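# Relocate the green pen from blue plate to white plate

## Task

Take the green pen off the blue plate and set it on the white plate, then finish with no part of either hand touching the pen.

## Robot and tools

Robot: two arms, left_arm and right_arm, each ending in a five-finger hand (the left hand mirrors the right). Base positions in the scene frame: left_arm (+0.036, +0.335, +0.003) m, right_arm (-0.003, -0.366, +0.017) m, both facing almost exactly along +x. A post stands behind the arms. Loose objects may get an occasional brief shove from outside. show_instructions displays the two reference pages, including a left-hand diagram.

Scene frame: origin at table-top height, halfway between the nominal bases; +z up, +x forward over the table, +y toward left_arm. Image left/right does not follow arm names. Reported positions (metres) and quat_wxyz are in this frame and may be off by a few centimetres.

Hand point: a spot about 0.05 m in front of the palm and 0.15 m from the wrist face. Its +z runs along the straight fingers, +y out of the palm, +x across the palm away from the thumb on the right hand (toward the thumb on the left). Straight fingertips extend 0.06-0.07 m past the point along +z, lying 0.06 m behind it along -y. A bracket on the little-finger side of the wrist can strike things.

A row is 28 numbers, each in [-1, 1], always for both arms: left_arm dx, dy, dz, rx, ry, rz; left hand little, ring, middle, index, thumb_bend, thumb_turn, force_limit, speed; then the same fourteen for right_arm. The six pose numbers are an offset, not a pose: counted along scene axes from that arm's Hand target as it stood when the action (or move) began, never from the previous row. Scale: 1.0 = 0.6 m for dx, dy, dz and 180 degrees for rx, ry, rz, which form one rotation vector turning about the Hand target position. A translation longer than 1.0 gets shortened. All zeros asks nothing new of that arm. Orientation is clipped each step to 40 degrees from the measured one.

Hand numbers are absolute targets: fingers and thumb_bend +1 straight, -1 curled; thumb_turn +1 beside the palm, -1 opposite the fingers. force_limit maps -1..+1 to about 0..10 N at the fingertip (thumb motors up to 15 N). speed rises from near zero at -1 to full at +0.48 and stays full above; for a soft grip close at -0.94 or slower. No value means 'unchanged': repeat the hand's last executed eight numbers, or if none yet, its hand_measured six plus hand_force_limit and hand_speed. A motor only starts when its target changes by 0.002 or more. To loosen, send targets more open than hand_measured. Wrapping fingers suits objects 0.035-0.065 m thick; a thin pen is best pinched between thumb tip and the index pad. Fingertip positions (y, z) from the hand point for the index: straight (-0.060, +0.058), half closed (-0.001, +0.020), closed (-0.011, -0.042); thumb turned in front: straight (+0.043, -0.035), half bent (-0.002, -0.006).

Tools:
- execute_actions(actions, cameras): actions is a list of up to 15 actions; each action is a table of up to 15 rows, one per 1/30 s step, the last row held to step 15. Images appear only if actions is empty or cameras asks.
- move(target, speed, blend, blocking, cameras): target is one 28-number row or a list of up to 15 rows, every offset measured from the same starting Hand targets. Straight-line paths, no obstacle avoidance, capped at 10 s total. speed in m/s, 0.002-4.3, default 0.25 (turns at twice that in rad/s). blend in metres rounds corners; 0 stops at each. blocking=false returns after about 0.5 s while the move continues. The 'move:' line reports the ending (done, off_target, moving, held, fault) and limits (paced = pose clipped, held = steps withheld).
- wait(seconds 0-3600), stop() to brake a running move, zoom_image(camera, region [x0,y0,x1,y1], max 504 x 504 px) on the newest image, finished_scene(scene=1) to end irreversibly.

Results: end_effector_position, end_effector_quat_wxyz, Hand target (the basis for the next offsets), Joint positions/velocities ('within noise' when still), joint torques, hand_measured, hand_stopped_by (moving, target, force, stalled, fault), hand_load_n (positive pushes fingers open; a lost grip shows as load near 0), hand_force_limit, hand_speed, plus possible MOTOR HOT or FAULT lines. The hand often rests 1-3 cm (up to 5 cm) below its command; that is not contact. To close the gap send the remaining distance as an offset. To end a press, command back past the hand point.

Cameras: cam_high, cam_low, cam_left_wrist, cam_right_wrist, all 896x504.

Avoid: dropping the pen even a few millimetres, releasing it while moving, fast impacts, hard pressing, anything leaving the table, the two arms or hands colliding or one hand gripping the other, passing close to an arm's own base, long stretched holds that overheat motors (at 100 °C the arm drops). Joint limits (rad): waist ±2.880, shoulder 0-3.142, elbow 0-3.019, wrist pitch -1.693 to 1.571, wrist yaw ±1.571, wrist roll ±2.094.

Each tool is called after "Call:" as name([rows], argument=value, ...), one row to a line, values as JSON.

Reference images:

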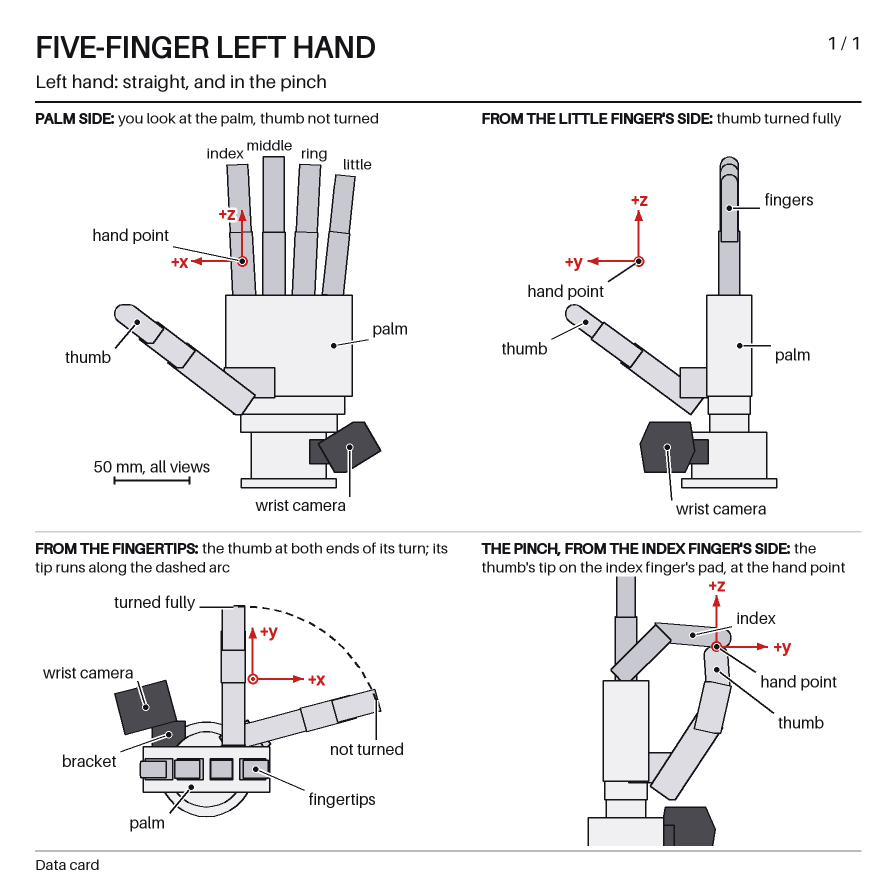

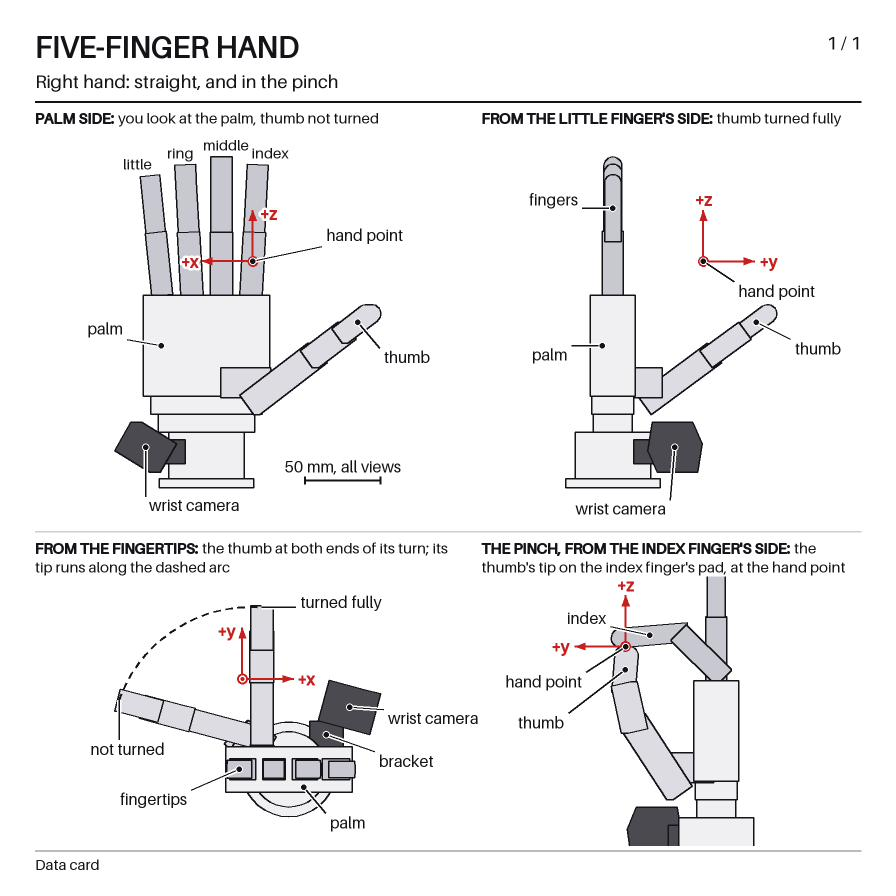

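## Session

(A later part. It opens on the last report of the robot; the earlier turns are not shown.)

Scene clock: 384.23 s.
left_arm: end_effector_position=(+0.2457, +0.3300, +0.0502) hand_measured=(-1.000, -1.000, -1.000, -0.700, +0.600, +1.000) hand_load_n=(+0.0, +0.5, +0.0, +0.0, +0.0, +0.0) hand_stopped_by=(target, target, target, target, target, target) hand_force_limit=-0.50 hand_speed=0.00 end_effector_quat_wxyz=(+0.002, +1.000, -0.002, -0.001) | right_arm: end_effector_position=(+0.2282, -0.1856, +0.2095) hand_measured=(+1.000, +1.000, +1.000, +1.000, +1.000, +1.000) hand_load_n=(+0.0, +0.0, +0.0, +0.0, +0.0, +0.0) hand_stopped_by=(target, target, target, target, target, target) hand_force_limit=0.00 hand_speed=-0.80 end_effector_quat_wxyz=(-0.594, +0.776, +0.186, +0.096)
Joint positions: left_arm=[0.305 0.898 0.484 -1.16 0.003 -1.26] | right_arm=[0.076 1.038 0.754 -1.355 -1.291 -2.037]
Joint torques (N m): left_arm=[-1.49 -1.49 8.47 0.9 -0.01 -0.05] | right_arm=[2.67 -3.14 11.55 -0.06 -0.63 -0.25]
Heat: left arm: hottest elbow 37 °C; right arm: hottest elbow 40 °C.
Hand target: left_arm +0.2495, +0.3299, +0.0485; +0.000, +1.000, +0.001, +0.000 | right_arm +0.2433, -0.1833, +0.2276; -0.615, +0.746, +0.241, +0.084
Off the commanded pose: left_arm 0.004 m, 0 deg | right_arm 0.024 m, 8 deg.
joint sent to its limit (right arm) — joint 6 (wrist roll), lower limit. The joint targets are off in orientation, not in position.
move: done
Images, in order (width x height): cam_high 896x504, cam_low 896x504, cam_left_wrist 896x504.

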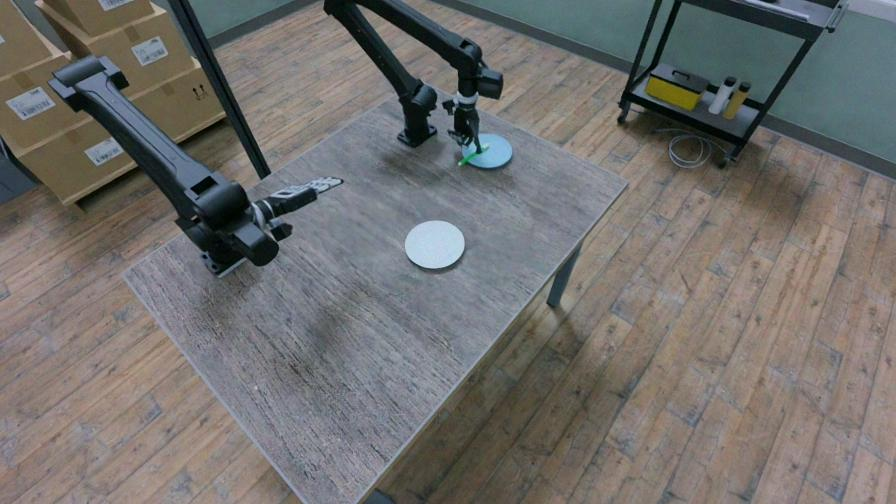

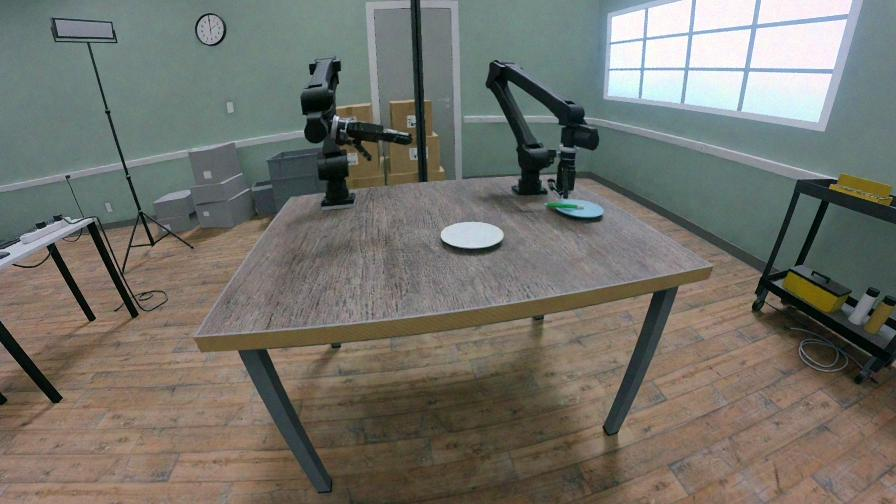

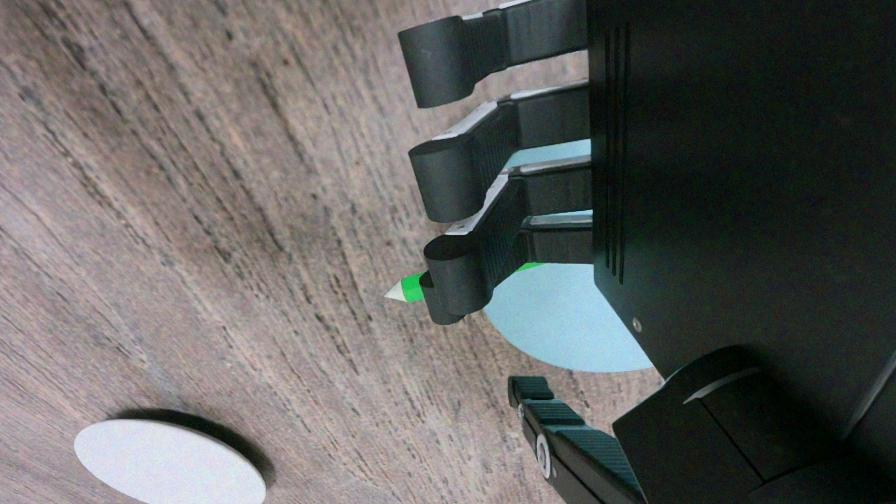

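Call:
move(target=[0,0,-0.03,0,0,0,-1,-1,-1,-0.7,0.6,1,-0.5,0,0,0,0,0,0,0,1,1,1,1,1,1,0,-0.8], speed=0.1, cameras=["cam_low","cam_high","cam_left_wrist"])

Call:
zoom_image(camera="cam_left_wrist", region=[350, 100, 650, 400])

Call:
zoom_image(camera="cam_low", region=[530, 130, 620, 230])

Call:
zoom_image(camera="cam_high", region=[420, 80, 540, 200])

Scene clock: 405.30 s.
left_arm: end_effector_position=(+0.2457, +0.3299, +0.0320) hand_measured=(-1.000, -1.000, -1.000, -0.700, +0.600, +1.000) hand_load_n=(+0.0, +0.0, +0.0, +0.0, +0.0, +0.0) hand_stopped_by=(target, target, target, target, target, target) hand_force_limit=-0.50 hand_speed=0.00 end_effector_quat_wxyz=(+0.002, +1.000, -0.002, -0.001) | right_arm: end_effector_position=(+0.2282, -0.1856, +0.2095) hand_measured=(+1.000, +1.000, +1.000, +1.000, +1.000, +1.000) hand_load_n=(+0.0, +0.0, +0.0, +0.0, +0.0, +0.0) hand_stopped_by=(target, target, target, target, target, target) hand_force_limit=0.00 hand_speed=-0.80 end_effector_quat_wxyz=(-0.594, +0.776, +0.186, +0.096)
Joint positions: left_arm=[0.305 0.932 0.448 -1.09 0.003 -1.26] | right_arm=[0.076 1.038 0.754 -1.355 -1.291 -2.037]
Joint torques (N m): left_arm=[-1.38 -1.08 8.32 0.84 0 -0.09] | right_arm=[2.49 -3.25 11.56 -0.05 -0.64 -0.23]
Heat: left arm: hottest elbow 35 °C; right arm: hottest elbow 41 °C.
Hand target: left_arm +0.2495, +0.3299, +0.0305; +0.000, +1.000, +0.001, +0.000 | right_arm +0.2433, -0.1833, +0.2276; -0.615, +0.746, +0.241, +0.084
Off the commanded pose: left_arm 0.004 m, 0 deg | right_arm 0.024 m, 8 deg.
joint sent to its limit (right arm) — joint 6 (wrist roll), lower limit. The joint targets are off in orientation, not in position.
move: done
Images, in order (width x height): cam_high 896x504, cam_low 896x504, cam_left_wrist 896x504.

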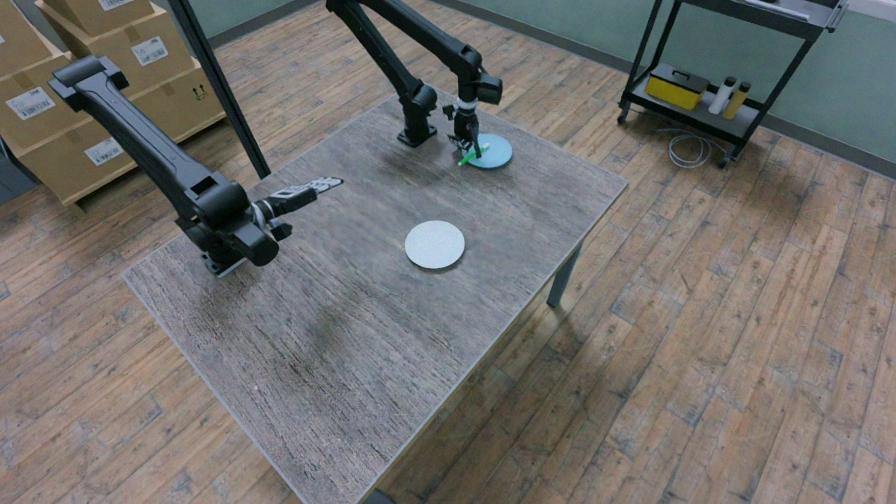

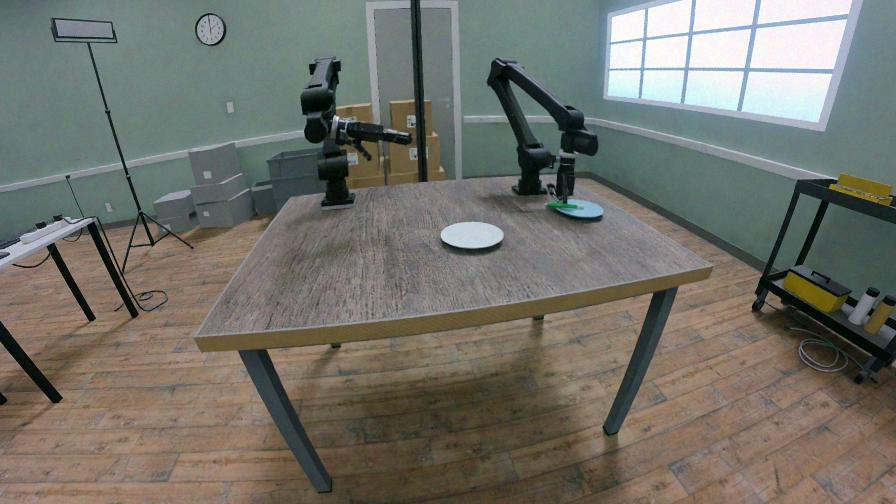

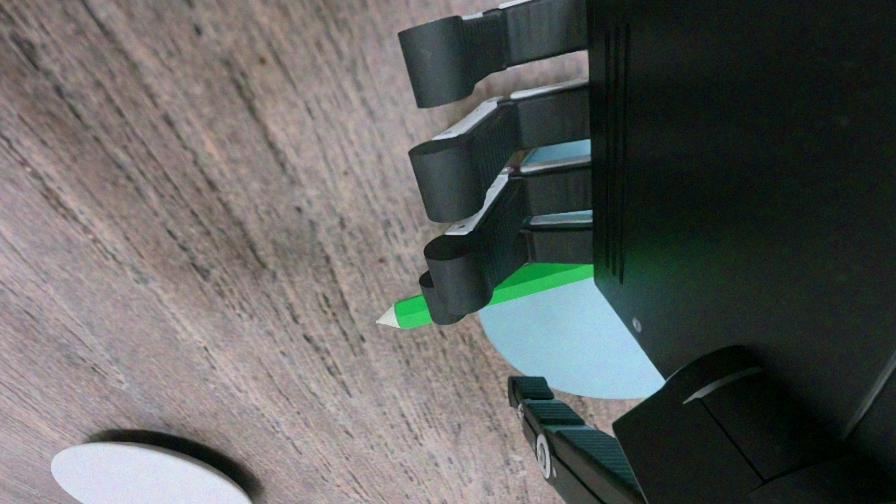

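Scaled by 1.680 from the camera's image (finer frame: 1280x720).

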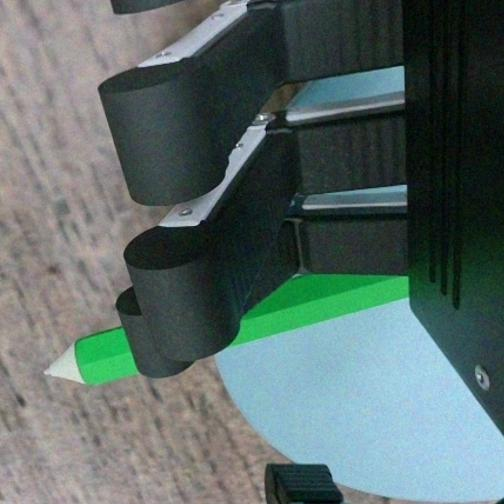

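Scaled by 5.040 from the camera's image (finer frame: 1280x720).

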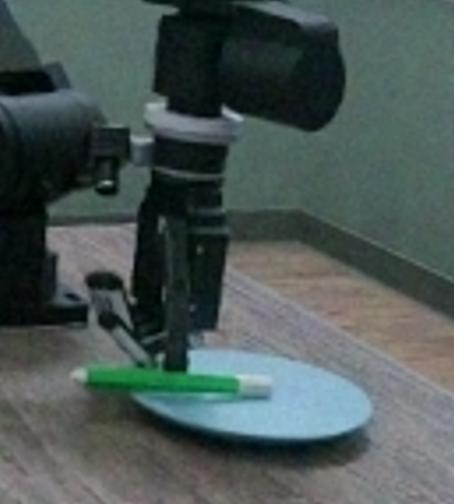

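Scaled by 4.200 from the camera's image (finer frame: 1280x720).

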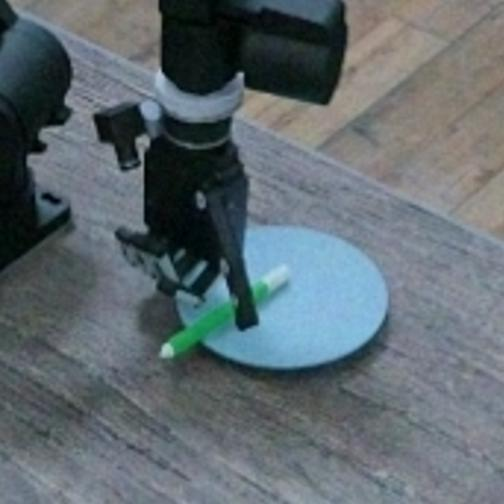

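Call:
move(target=[0.012,0,-0.015,0,0,0,-1,-1,-1,-0.7,0.6,1,-0.5,0,0,0,0,0,0,0,1,1,1,1,1,1,0,-0.8], speed=0.08, cameras=["cam_low","cam_high","cam_left_wrist"])

Call:
zoom_image(camera="cam_left_wrist", region=[350, 100, 650, 400])

Call:
zoom_image(camera="cam_low", region=[540, 160, 610, 230])

Call:
zoom_image(camera="cam_high", region=[440, 110, 520, 180])

Scene clock: 424.10 s.
left_arm: end_effector_position=(+0.2537, +0.3303, +0.0238) hand_measured=(-1.000, -1.000, -1.000, -0.700, +0.600, +1.000) hand_load_n=(+0.0, +0.0, +0.0, +0.0, +0.0, +0.0) hand_stopped_by=(target, target, target, target, target, target) hand_force_limit=-0.50 hand_speed=0.00 end_effector_quat_wxyz=(+0.002, +1.000, -0.002, +0.000) | right_arm: end_effector_position=(+0.2282, -0.1856, +0.2095) hand_measured=(+1.000, +1.000, +1.000, +1.000, +1.000, +1.000) hand_load_n=(+0.0, +0.0, +0.0, +0.0, +0.0, -0.5) hand_stopped_by=(target, target, target, target, target, target) hand_force_limit=0.00 hand_speed=-0.80 end_effector_quat_wxyz=(-0.594, +0.776, +0.186, +0.096)
Joint positions: left_arm=[0.294 0.978 0.447 -1.04 0.003 -1.27] | right_arm=[0.076 1.038 0.754 -1.355 -1.291 -2.037]
Joint torques (N m): left_arm=[-1.2 -1.55 8.01 0.73 -0.01 -0.09] | right_arm=[2.37 -3.14 11.47 -0.05 -0.63 -0.25]
Heat: left arm: hottest elbow 36 °C; right arm: hottest elbow 41 °C.
Hand target: left_arm +0.2567, +0.3298, +0.0215; +0.000, +1.000, +0.000, +0.000 | right_arm +0.2433, -0.1833, +0.2276; -0.615, +0.746, +0.241, +0.084
Off the commanded pose: left_arm 0.004 m, 0 deg | right_arm 0.024 m, 8 deg.
joint sent to its limit (right arm) — joint 6 (wrist roll), lower limit. The joint targets are off in orientation, not in position.
move: done
Images, in order (width x height): cam_high 896x504, cam_low 896x504, cam_left_wrist 896x504.

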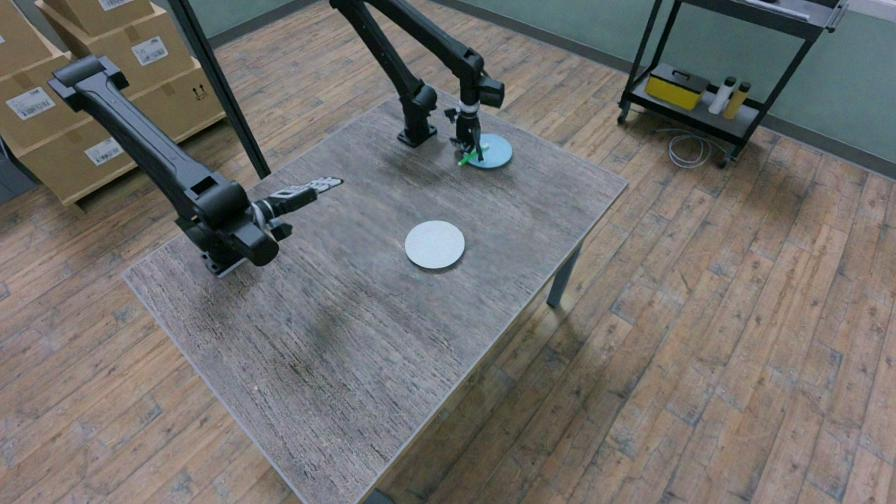

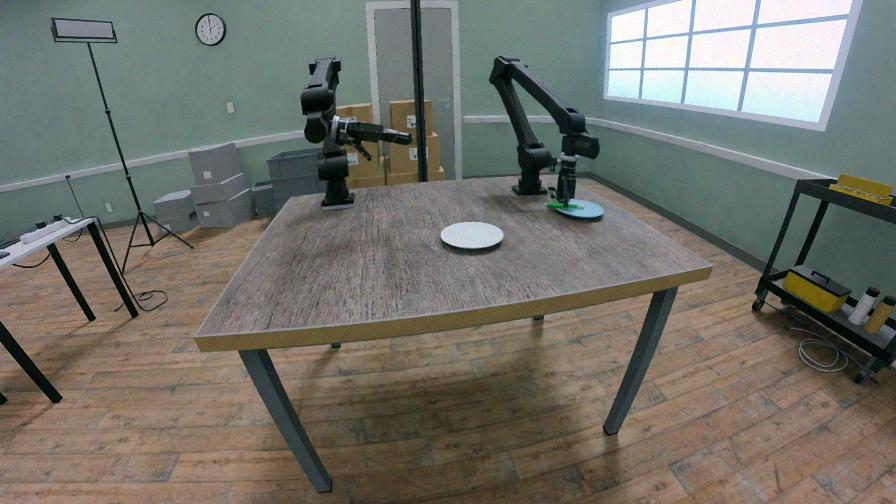

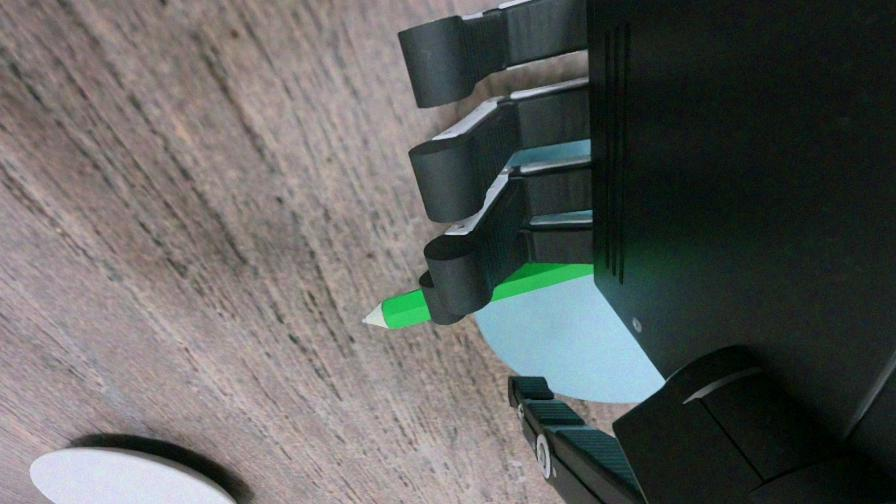

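Scaled by 1.680 from the camera's image (finer frame: 1280x720).

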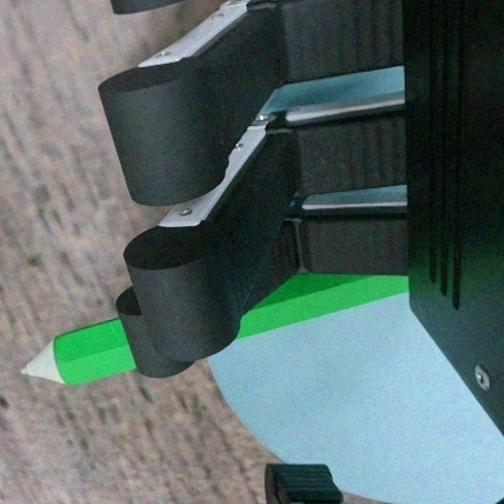

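Scaled by 7.200 from the camera's image (finer frame: 1280x720).

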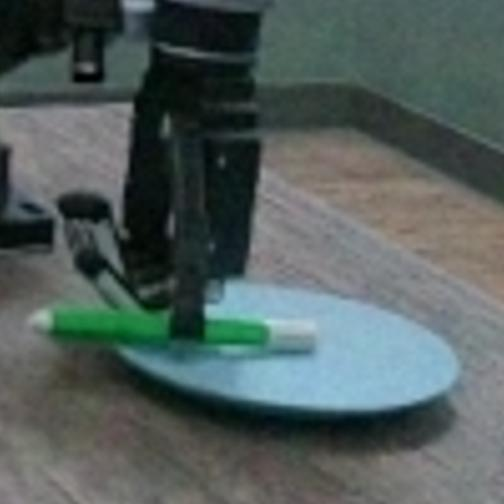

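Scaled by 6.300 from the camera's image (finer frame: 1280x720).

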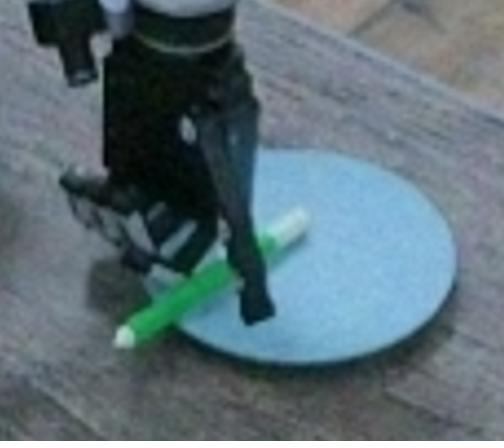

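Call:
move(target=[0,0,-0.015,0,0,0,-1,-1,-1,-0.7,0.6,1,-0.5,0,0,0,0,0,0,0,1,1,1,1,1,1,0,-0.8], speed=0.05, cameras=["cam_low","cam_high","cam_left_wrist"])

Call:
zoom_image(camera="cam_left_wrist", region=[350, 100, 650, 400])

Call:
zoom_image(camera="cam_low", region=[540, 160, 610, 230])

Call:
zoom_image(camera="cam_high", region=[440, 110, 520, 180])

Scene clock: 443.70 s.
left_arm: end_effector_position=(+0.2554, +0.3309, +0.0184) hand_measured=(-1.000, -1.000, -1.000, -0.700, +0.600, +1.000) hand_load_n=(+0.0, +0.0, -0.5, -0.5, +0.0, +0.0) hand_stopped_by=(target, target, target, target, target, target) hand_force_limit=-0.50 hand_speed=0.00 end_effector_quat_wxyz=(+0.001, +1.000, -0.002, +0.002) | right_arm: end_effector_position=(+0.2282, -0.1856, +0.2095) hand_measured=(+1.000, +1.000, +1.000, +1.000, +1.000, +1.000) hand_load_n=(+0.0, +0.0, +0.0, -0.5, +0.0, +0.0) hand_stopped_by=(target, target, target, target, target, target) hand_force_limit=0.00 hand_speed=-0.80 end_effector_quat_wxyz=(-0.594, +0.776, +0.186, +0.096)
Joint positions: left_arm=[0.294 0.994 0.438 -1.013 0.003 -1.271] | right_arm=[0.076 1.038 0.754 -1.355 -1.291 -2.037]
Joint torques (N m): left_arm=[-1.44 -1.73 7.24 1.37 -0.02 -0.1] | right_arm=[2.55 -3.37 11.51 -0.1 -0.63 -0.24]
Heat: left arm: hottest elbow 35 °C; right arm: hottest elbow 41 °C.
Hand target: left_arm +0.2567, +0.3299, +0.0125; +0.000, +1.000, +0.001, +0.000 | right_arm +0.2433, -0.1833, +0.2276; -0.615, +0.746, +0.241, +0.084
Off the commanded pose: left_arm 0.006 m, 0 deg | right_arm 0.024 m, 8 deg.
joint sent to its limit (right arm) — joint 6 (wrist roll), lower limit. The joint targets are off in orientation, not in position.
move: done
Images, in order (width x height): cam_high 896x504, cam_low 896x504, cam_left_wrist 896x504.

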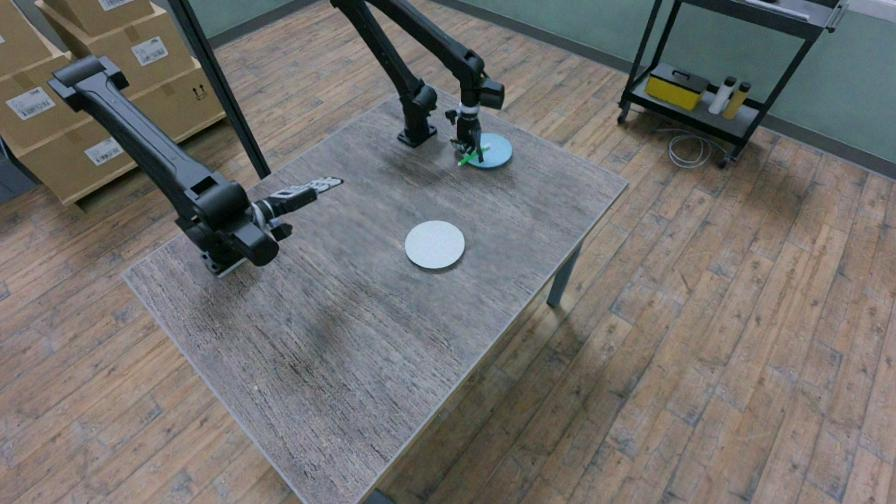

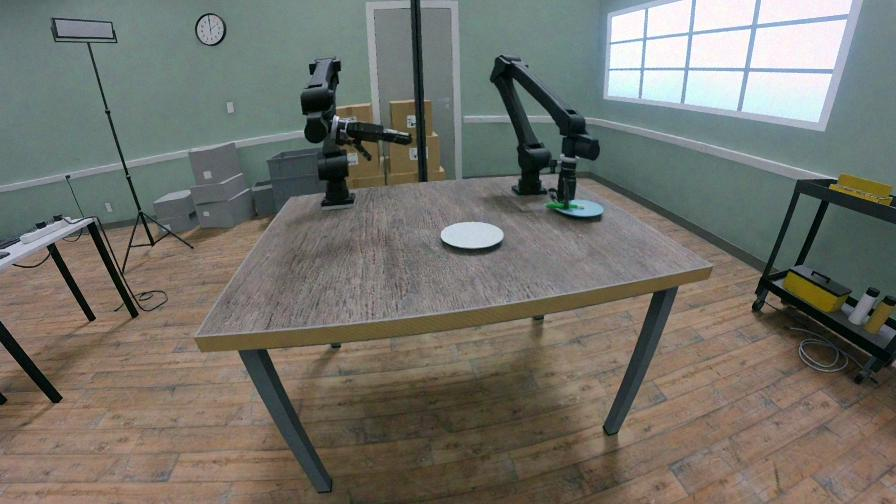

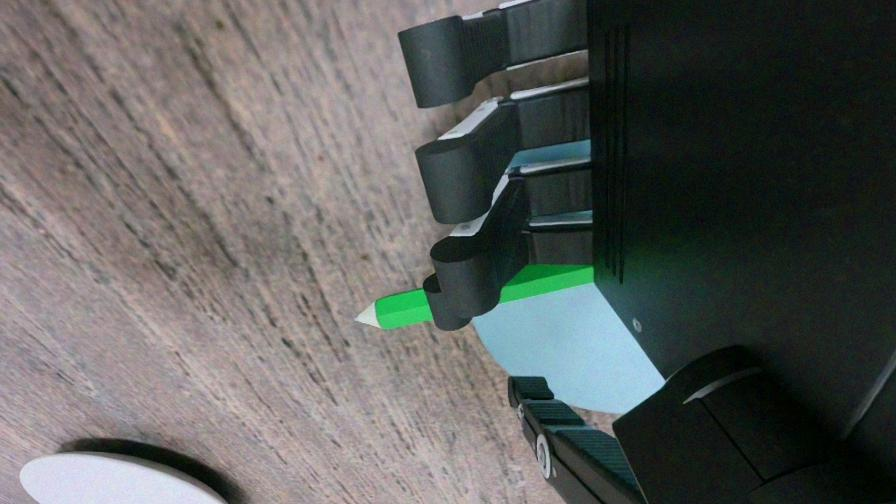

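Scaled by 1.680 from the camera's image (finer frame: 1280x720).

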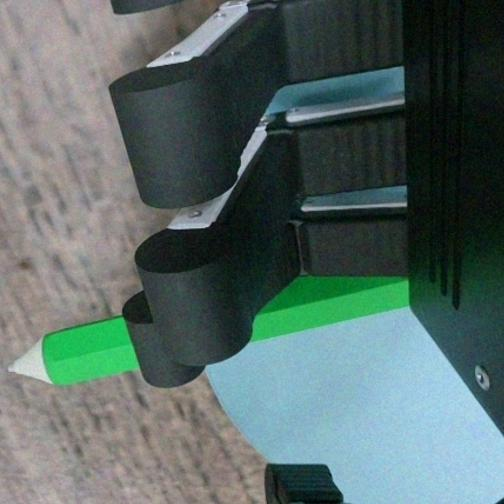

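Scaled by 7.200 from the camera's image (finer frame: 1280x720).

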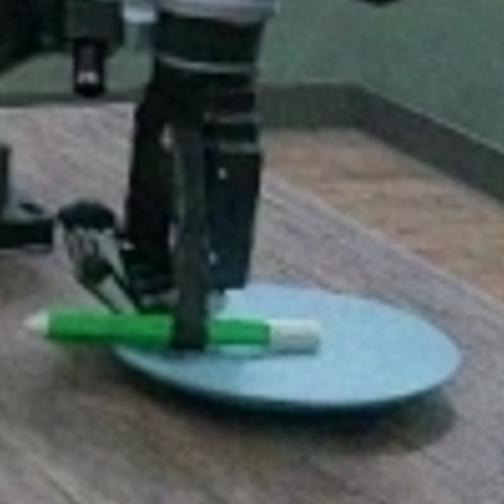

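Scaled by 6.300 from the camera's image (finer frame: 1280x720).

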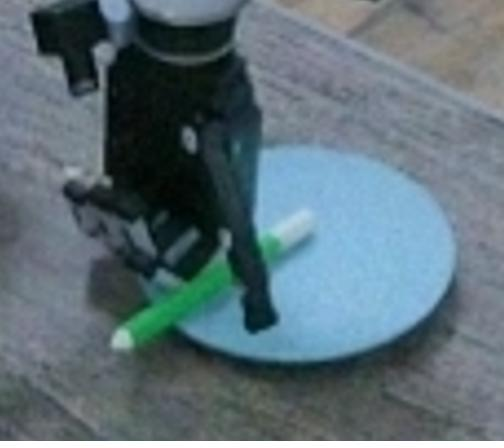

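Call:
move(target=[0.0,0,0.009,0,0,0,-1,-1,-1,-0.7,0.2,1,-0.6,-0.7,0,0,0,0,0,0,1,1,1,1,1,1,0,-0.8], speed=0.05, cameras=["cam_low","cam_high","cam_left_wrist"])

Call:
zoom_image(camera="cam_left_wrist", region=[350, 100, 650, 400])

Call:
zoom_image(camera="cam_low", region=[540, 160, 610, 230])

Call:
zoom_image(camera="cam_high", region=[440, 110, 520, 180])

Scene clock: 460.97 s.
left_arm: end_effector_position=(+0.2554, +0.3309, +0.0184) hand_measured=(-1.000, -1.000, -1.000, -0.700, +0.200, +1.000) hand_load_n=(+0.0, +0.0, +0.0, -0.5, +0.0, +0.0) hand_stopped_by=(target, target, target, target, target, target) hand_force_limit=-0.60 hand_speed=-0.70 end_effector_quat_wxyz=(+0.001, +1.000, -0.002, +0.002) | right_arm: end_effector_position=(+0.2282, -0.1856, +0.2095) hand_measured=(+1.000, +1.000, +1.000, +1.000, +1.000, +1.000) hand_load_n=(+0.0, +0.0, +0.0, +0.0, +0.0, -0.5) hand_stopped_by=(target, target, target, target, target, target) hand_force_limit=0.00 hand_speed=-0.80 end_effector_quat_wxyz=(-0.594, +0.776, +0.186, +0.096)
Joint positions: left_arm=[0.294 0.994 0.438 -1.013 0.003 -1.271] | right_arm=[0.076 1.038 0.754 -1.355 -1.291 -2.037]
Joint torques (N m): left_arm=[-1.03 -2.26 8.05 0.4 0 -0.1] | right_arm=[2.49 -3.19 11.55 -0.03 -0.64 -0.22]
Heat: left arm: hottest elbow 33 °C; right arm: hottest elbow 42 °C.
Hand target: left_arm +0.2567, +0.3299, +0.0179; +0.000, +1.000, +0.001, +0.000 | right_arm +0.2433, -0.1833, +0.2276; -0.615, +0.746, +0.241, +0.084
Off the commanded pose: left_arm 0.002 m, 0 deg | right_arm 0.024 m, 8 deg.
joint sent to its limit (right arm) — joint 6 (wrist roll), lower limit. The joint targets are off in orientation, not in position.
move: done
Images, in order (width x height): cam_high 896x504, cam_low 896x504, cam_left_wrist 896x504.

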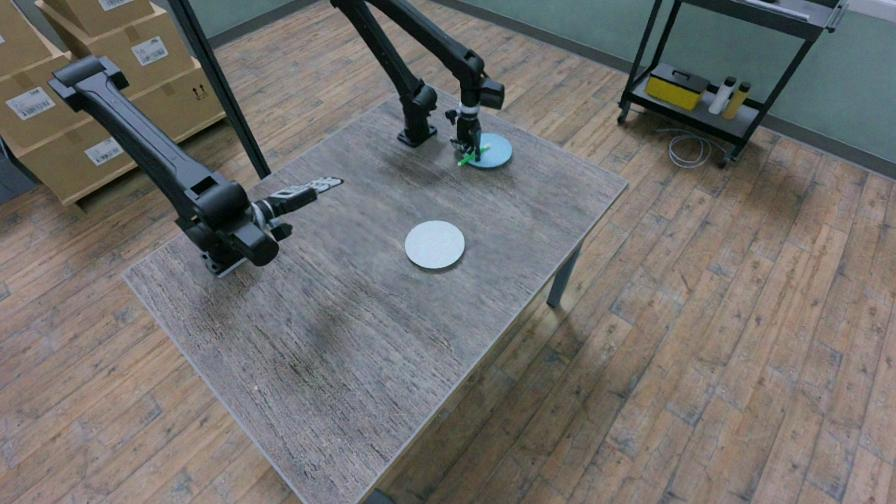

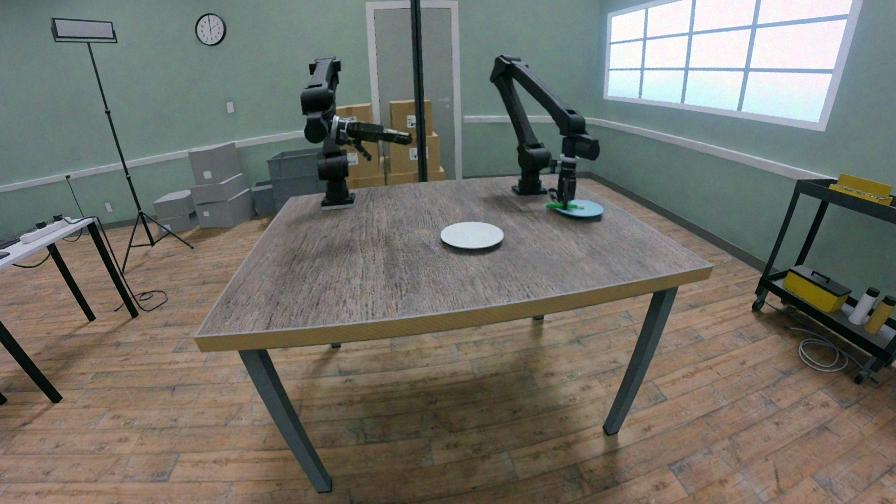

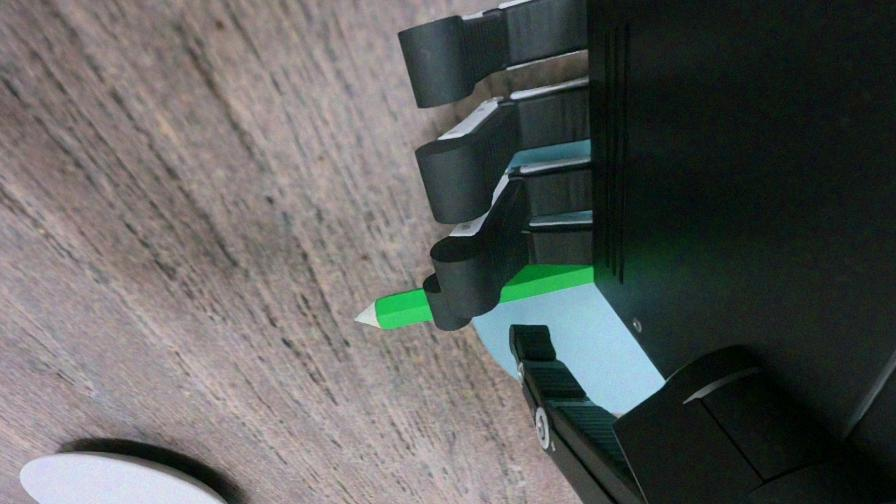

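Scaled by 1.680 from the camera's image (finer frame: 1280x720).

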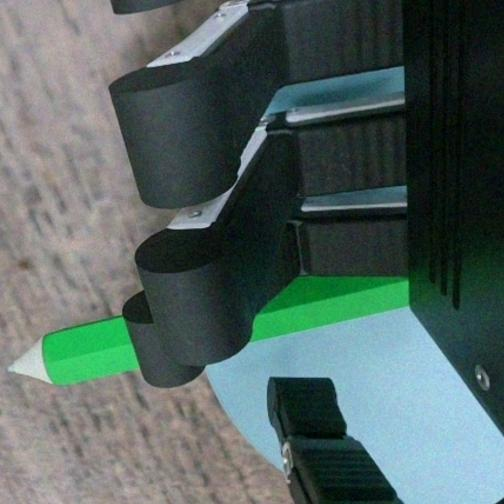

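Scaled by 7.200 from the camera's image (finer frame: 1280x720).

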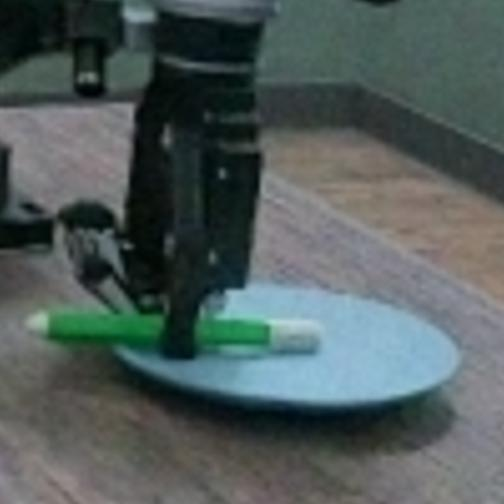

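Scaled by 6.300 from the camera's image (finer frame: 1280x720).

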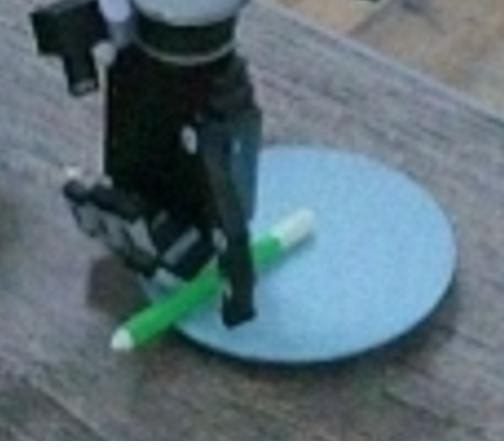

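Call:
move(target=[0.0,0,0,0,0,0,-1,-1,-1,-0.7,-0.4,1,-0.6,-0.88,0,0,0,0,0,0,1,1,1,1,1,1,0,-0.8], speed=0.05, cameras=["cam_low","cam_high","cam_left_wrist"])

Call:
zoom_image(camera="cam_left_wrist", region=[350, 100, 650, 400])

Call:
zoom_image(camera="cam_low", region=[540, 160, 610, 230])

Call:
zoom_image(camera="cam_high", region=[440, 110, 520, 180])

Scene clock: 474.37 s.
left_arm: end_effector_position=(+0.2554, +0.3309, +0.0184) hand_measured=(-1.000, -1.000, -1.000, -0.700, -0.148, +1.000) hand_load_n=(+0.0, +0.0, -0.5, +0.0, +3.5, +0.0) hand_stopped_by=(target, target, target, target, force, target) hand_force_limit=-0.60 hand_speed=-0.88 end_effector_quat_wxyz=(+0.001, +1.000, -0.002, +0.002) | right_arm: end_effector_position=(+0.2282, -0.1856, +0.2095) hand_measured=(+1.000, +1.000, +1.000, +1.000, +1.000, +1.000) hand_load_n=(+0.0, +0.0, +0.0, +0.0, +0.0, +0.0) hand_stopped_by=(target, target, target, target, target, target) hand_force_limit=0.00 hand_speed=-0.80 end_effector_quat_wxyz=(-0.594, +0.776, +0.186, +0.096)
Joint positions: left_arm=[0.294 0.994 0.438 -1.013 0.003 -1.271] | right_arm=[0.076 1.038 0.754 -1.355 -1.291 -2.037]
Joint torques (N m): left_arm=[-1.32 -1.73 8.09 0.29 -0.03 -0.07] | right_arm=[2.61 -3.25 11.56 -0.08 -0.64 -0.24]
Heat: left arm: hottest elbow 33 °C; right arm: hottest elbow 42 °C.
Hand target: left_arm +0.2567, +0.3299, +0.0179; +0.000, +1.000, +0.001, +0.000 | right_arm +0.2433, -0.1833, +0.2276; -0.615, +0.746, +0.241, +0.084
Off the commanded pose: left_arm 0.002 m, 0 deg | right_arm 0.024 m, 8 deg.
joint sent to its limit (right arm) — joint 6 (wrist roll), lower limit. The joint targets are off in orientation, not in position.
move: done
Images, in order (width x height): cam_high 896x504, cam_low 896x504, cam_left_wrist 896x504.

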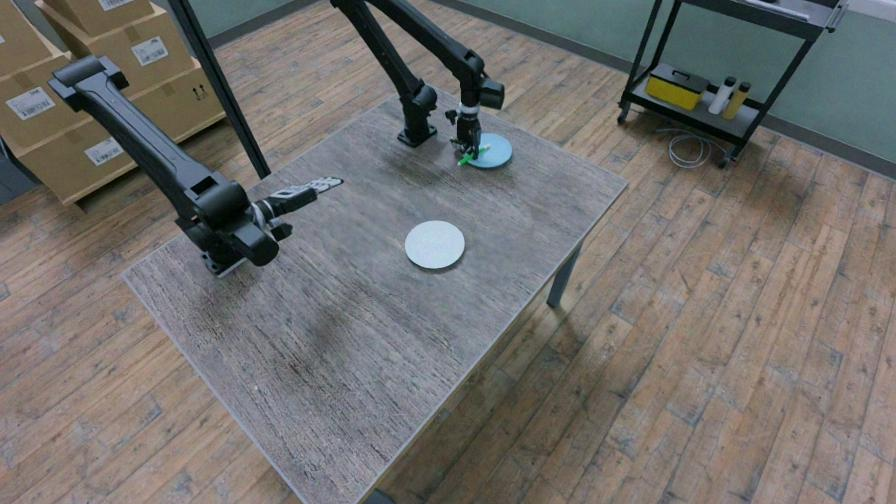

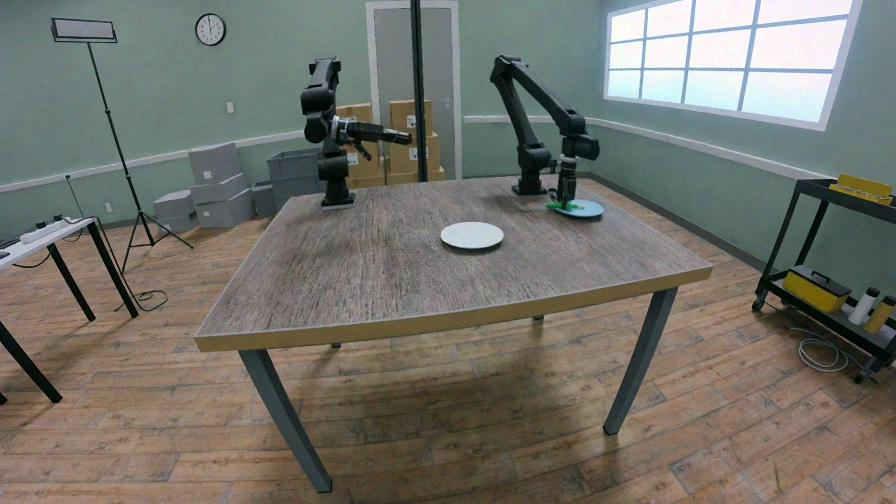

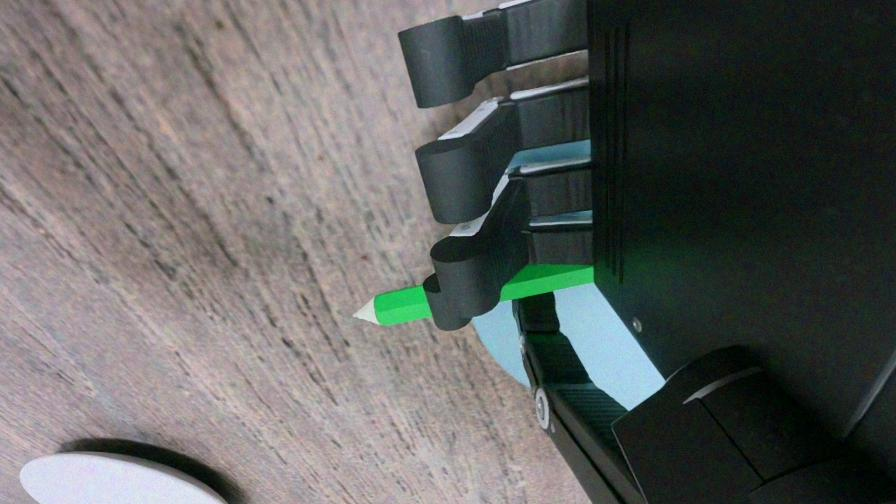

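Scaled by 1.680 from the camera's image (finer frame: 1280x720).

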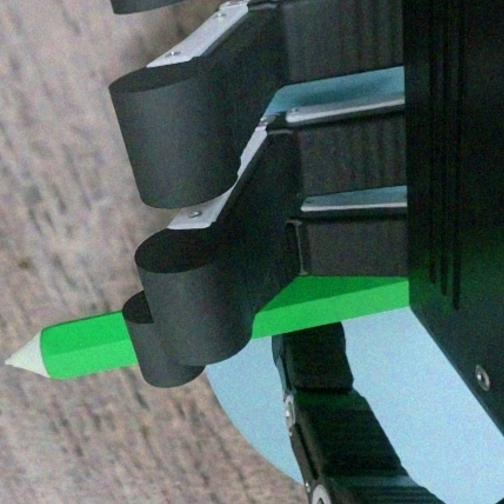

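Scaled by 7.200 from the camera's image (finer frame: 1280x720).

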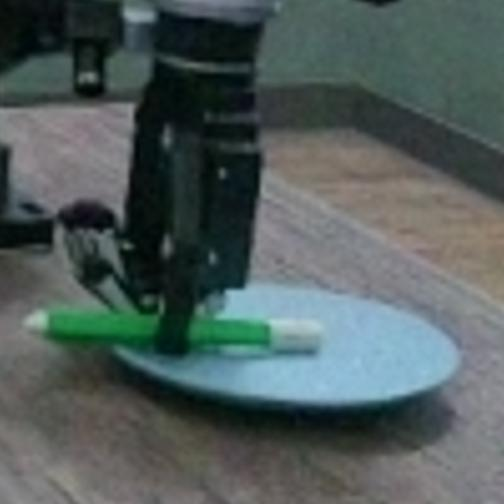

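Scaled by 6.300 from the camera's image (finer frame: 1280x720).

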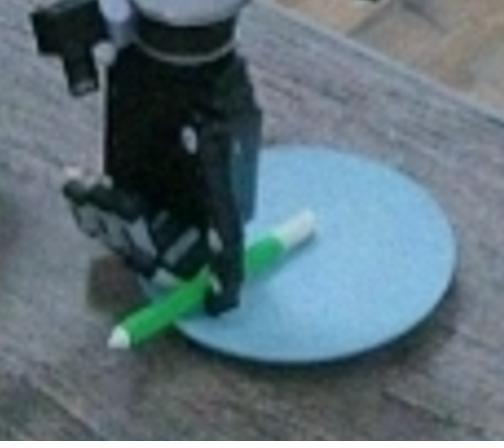

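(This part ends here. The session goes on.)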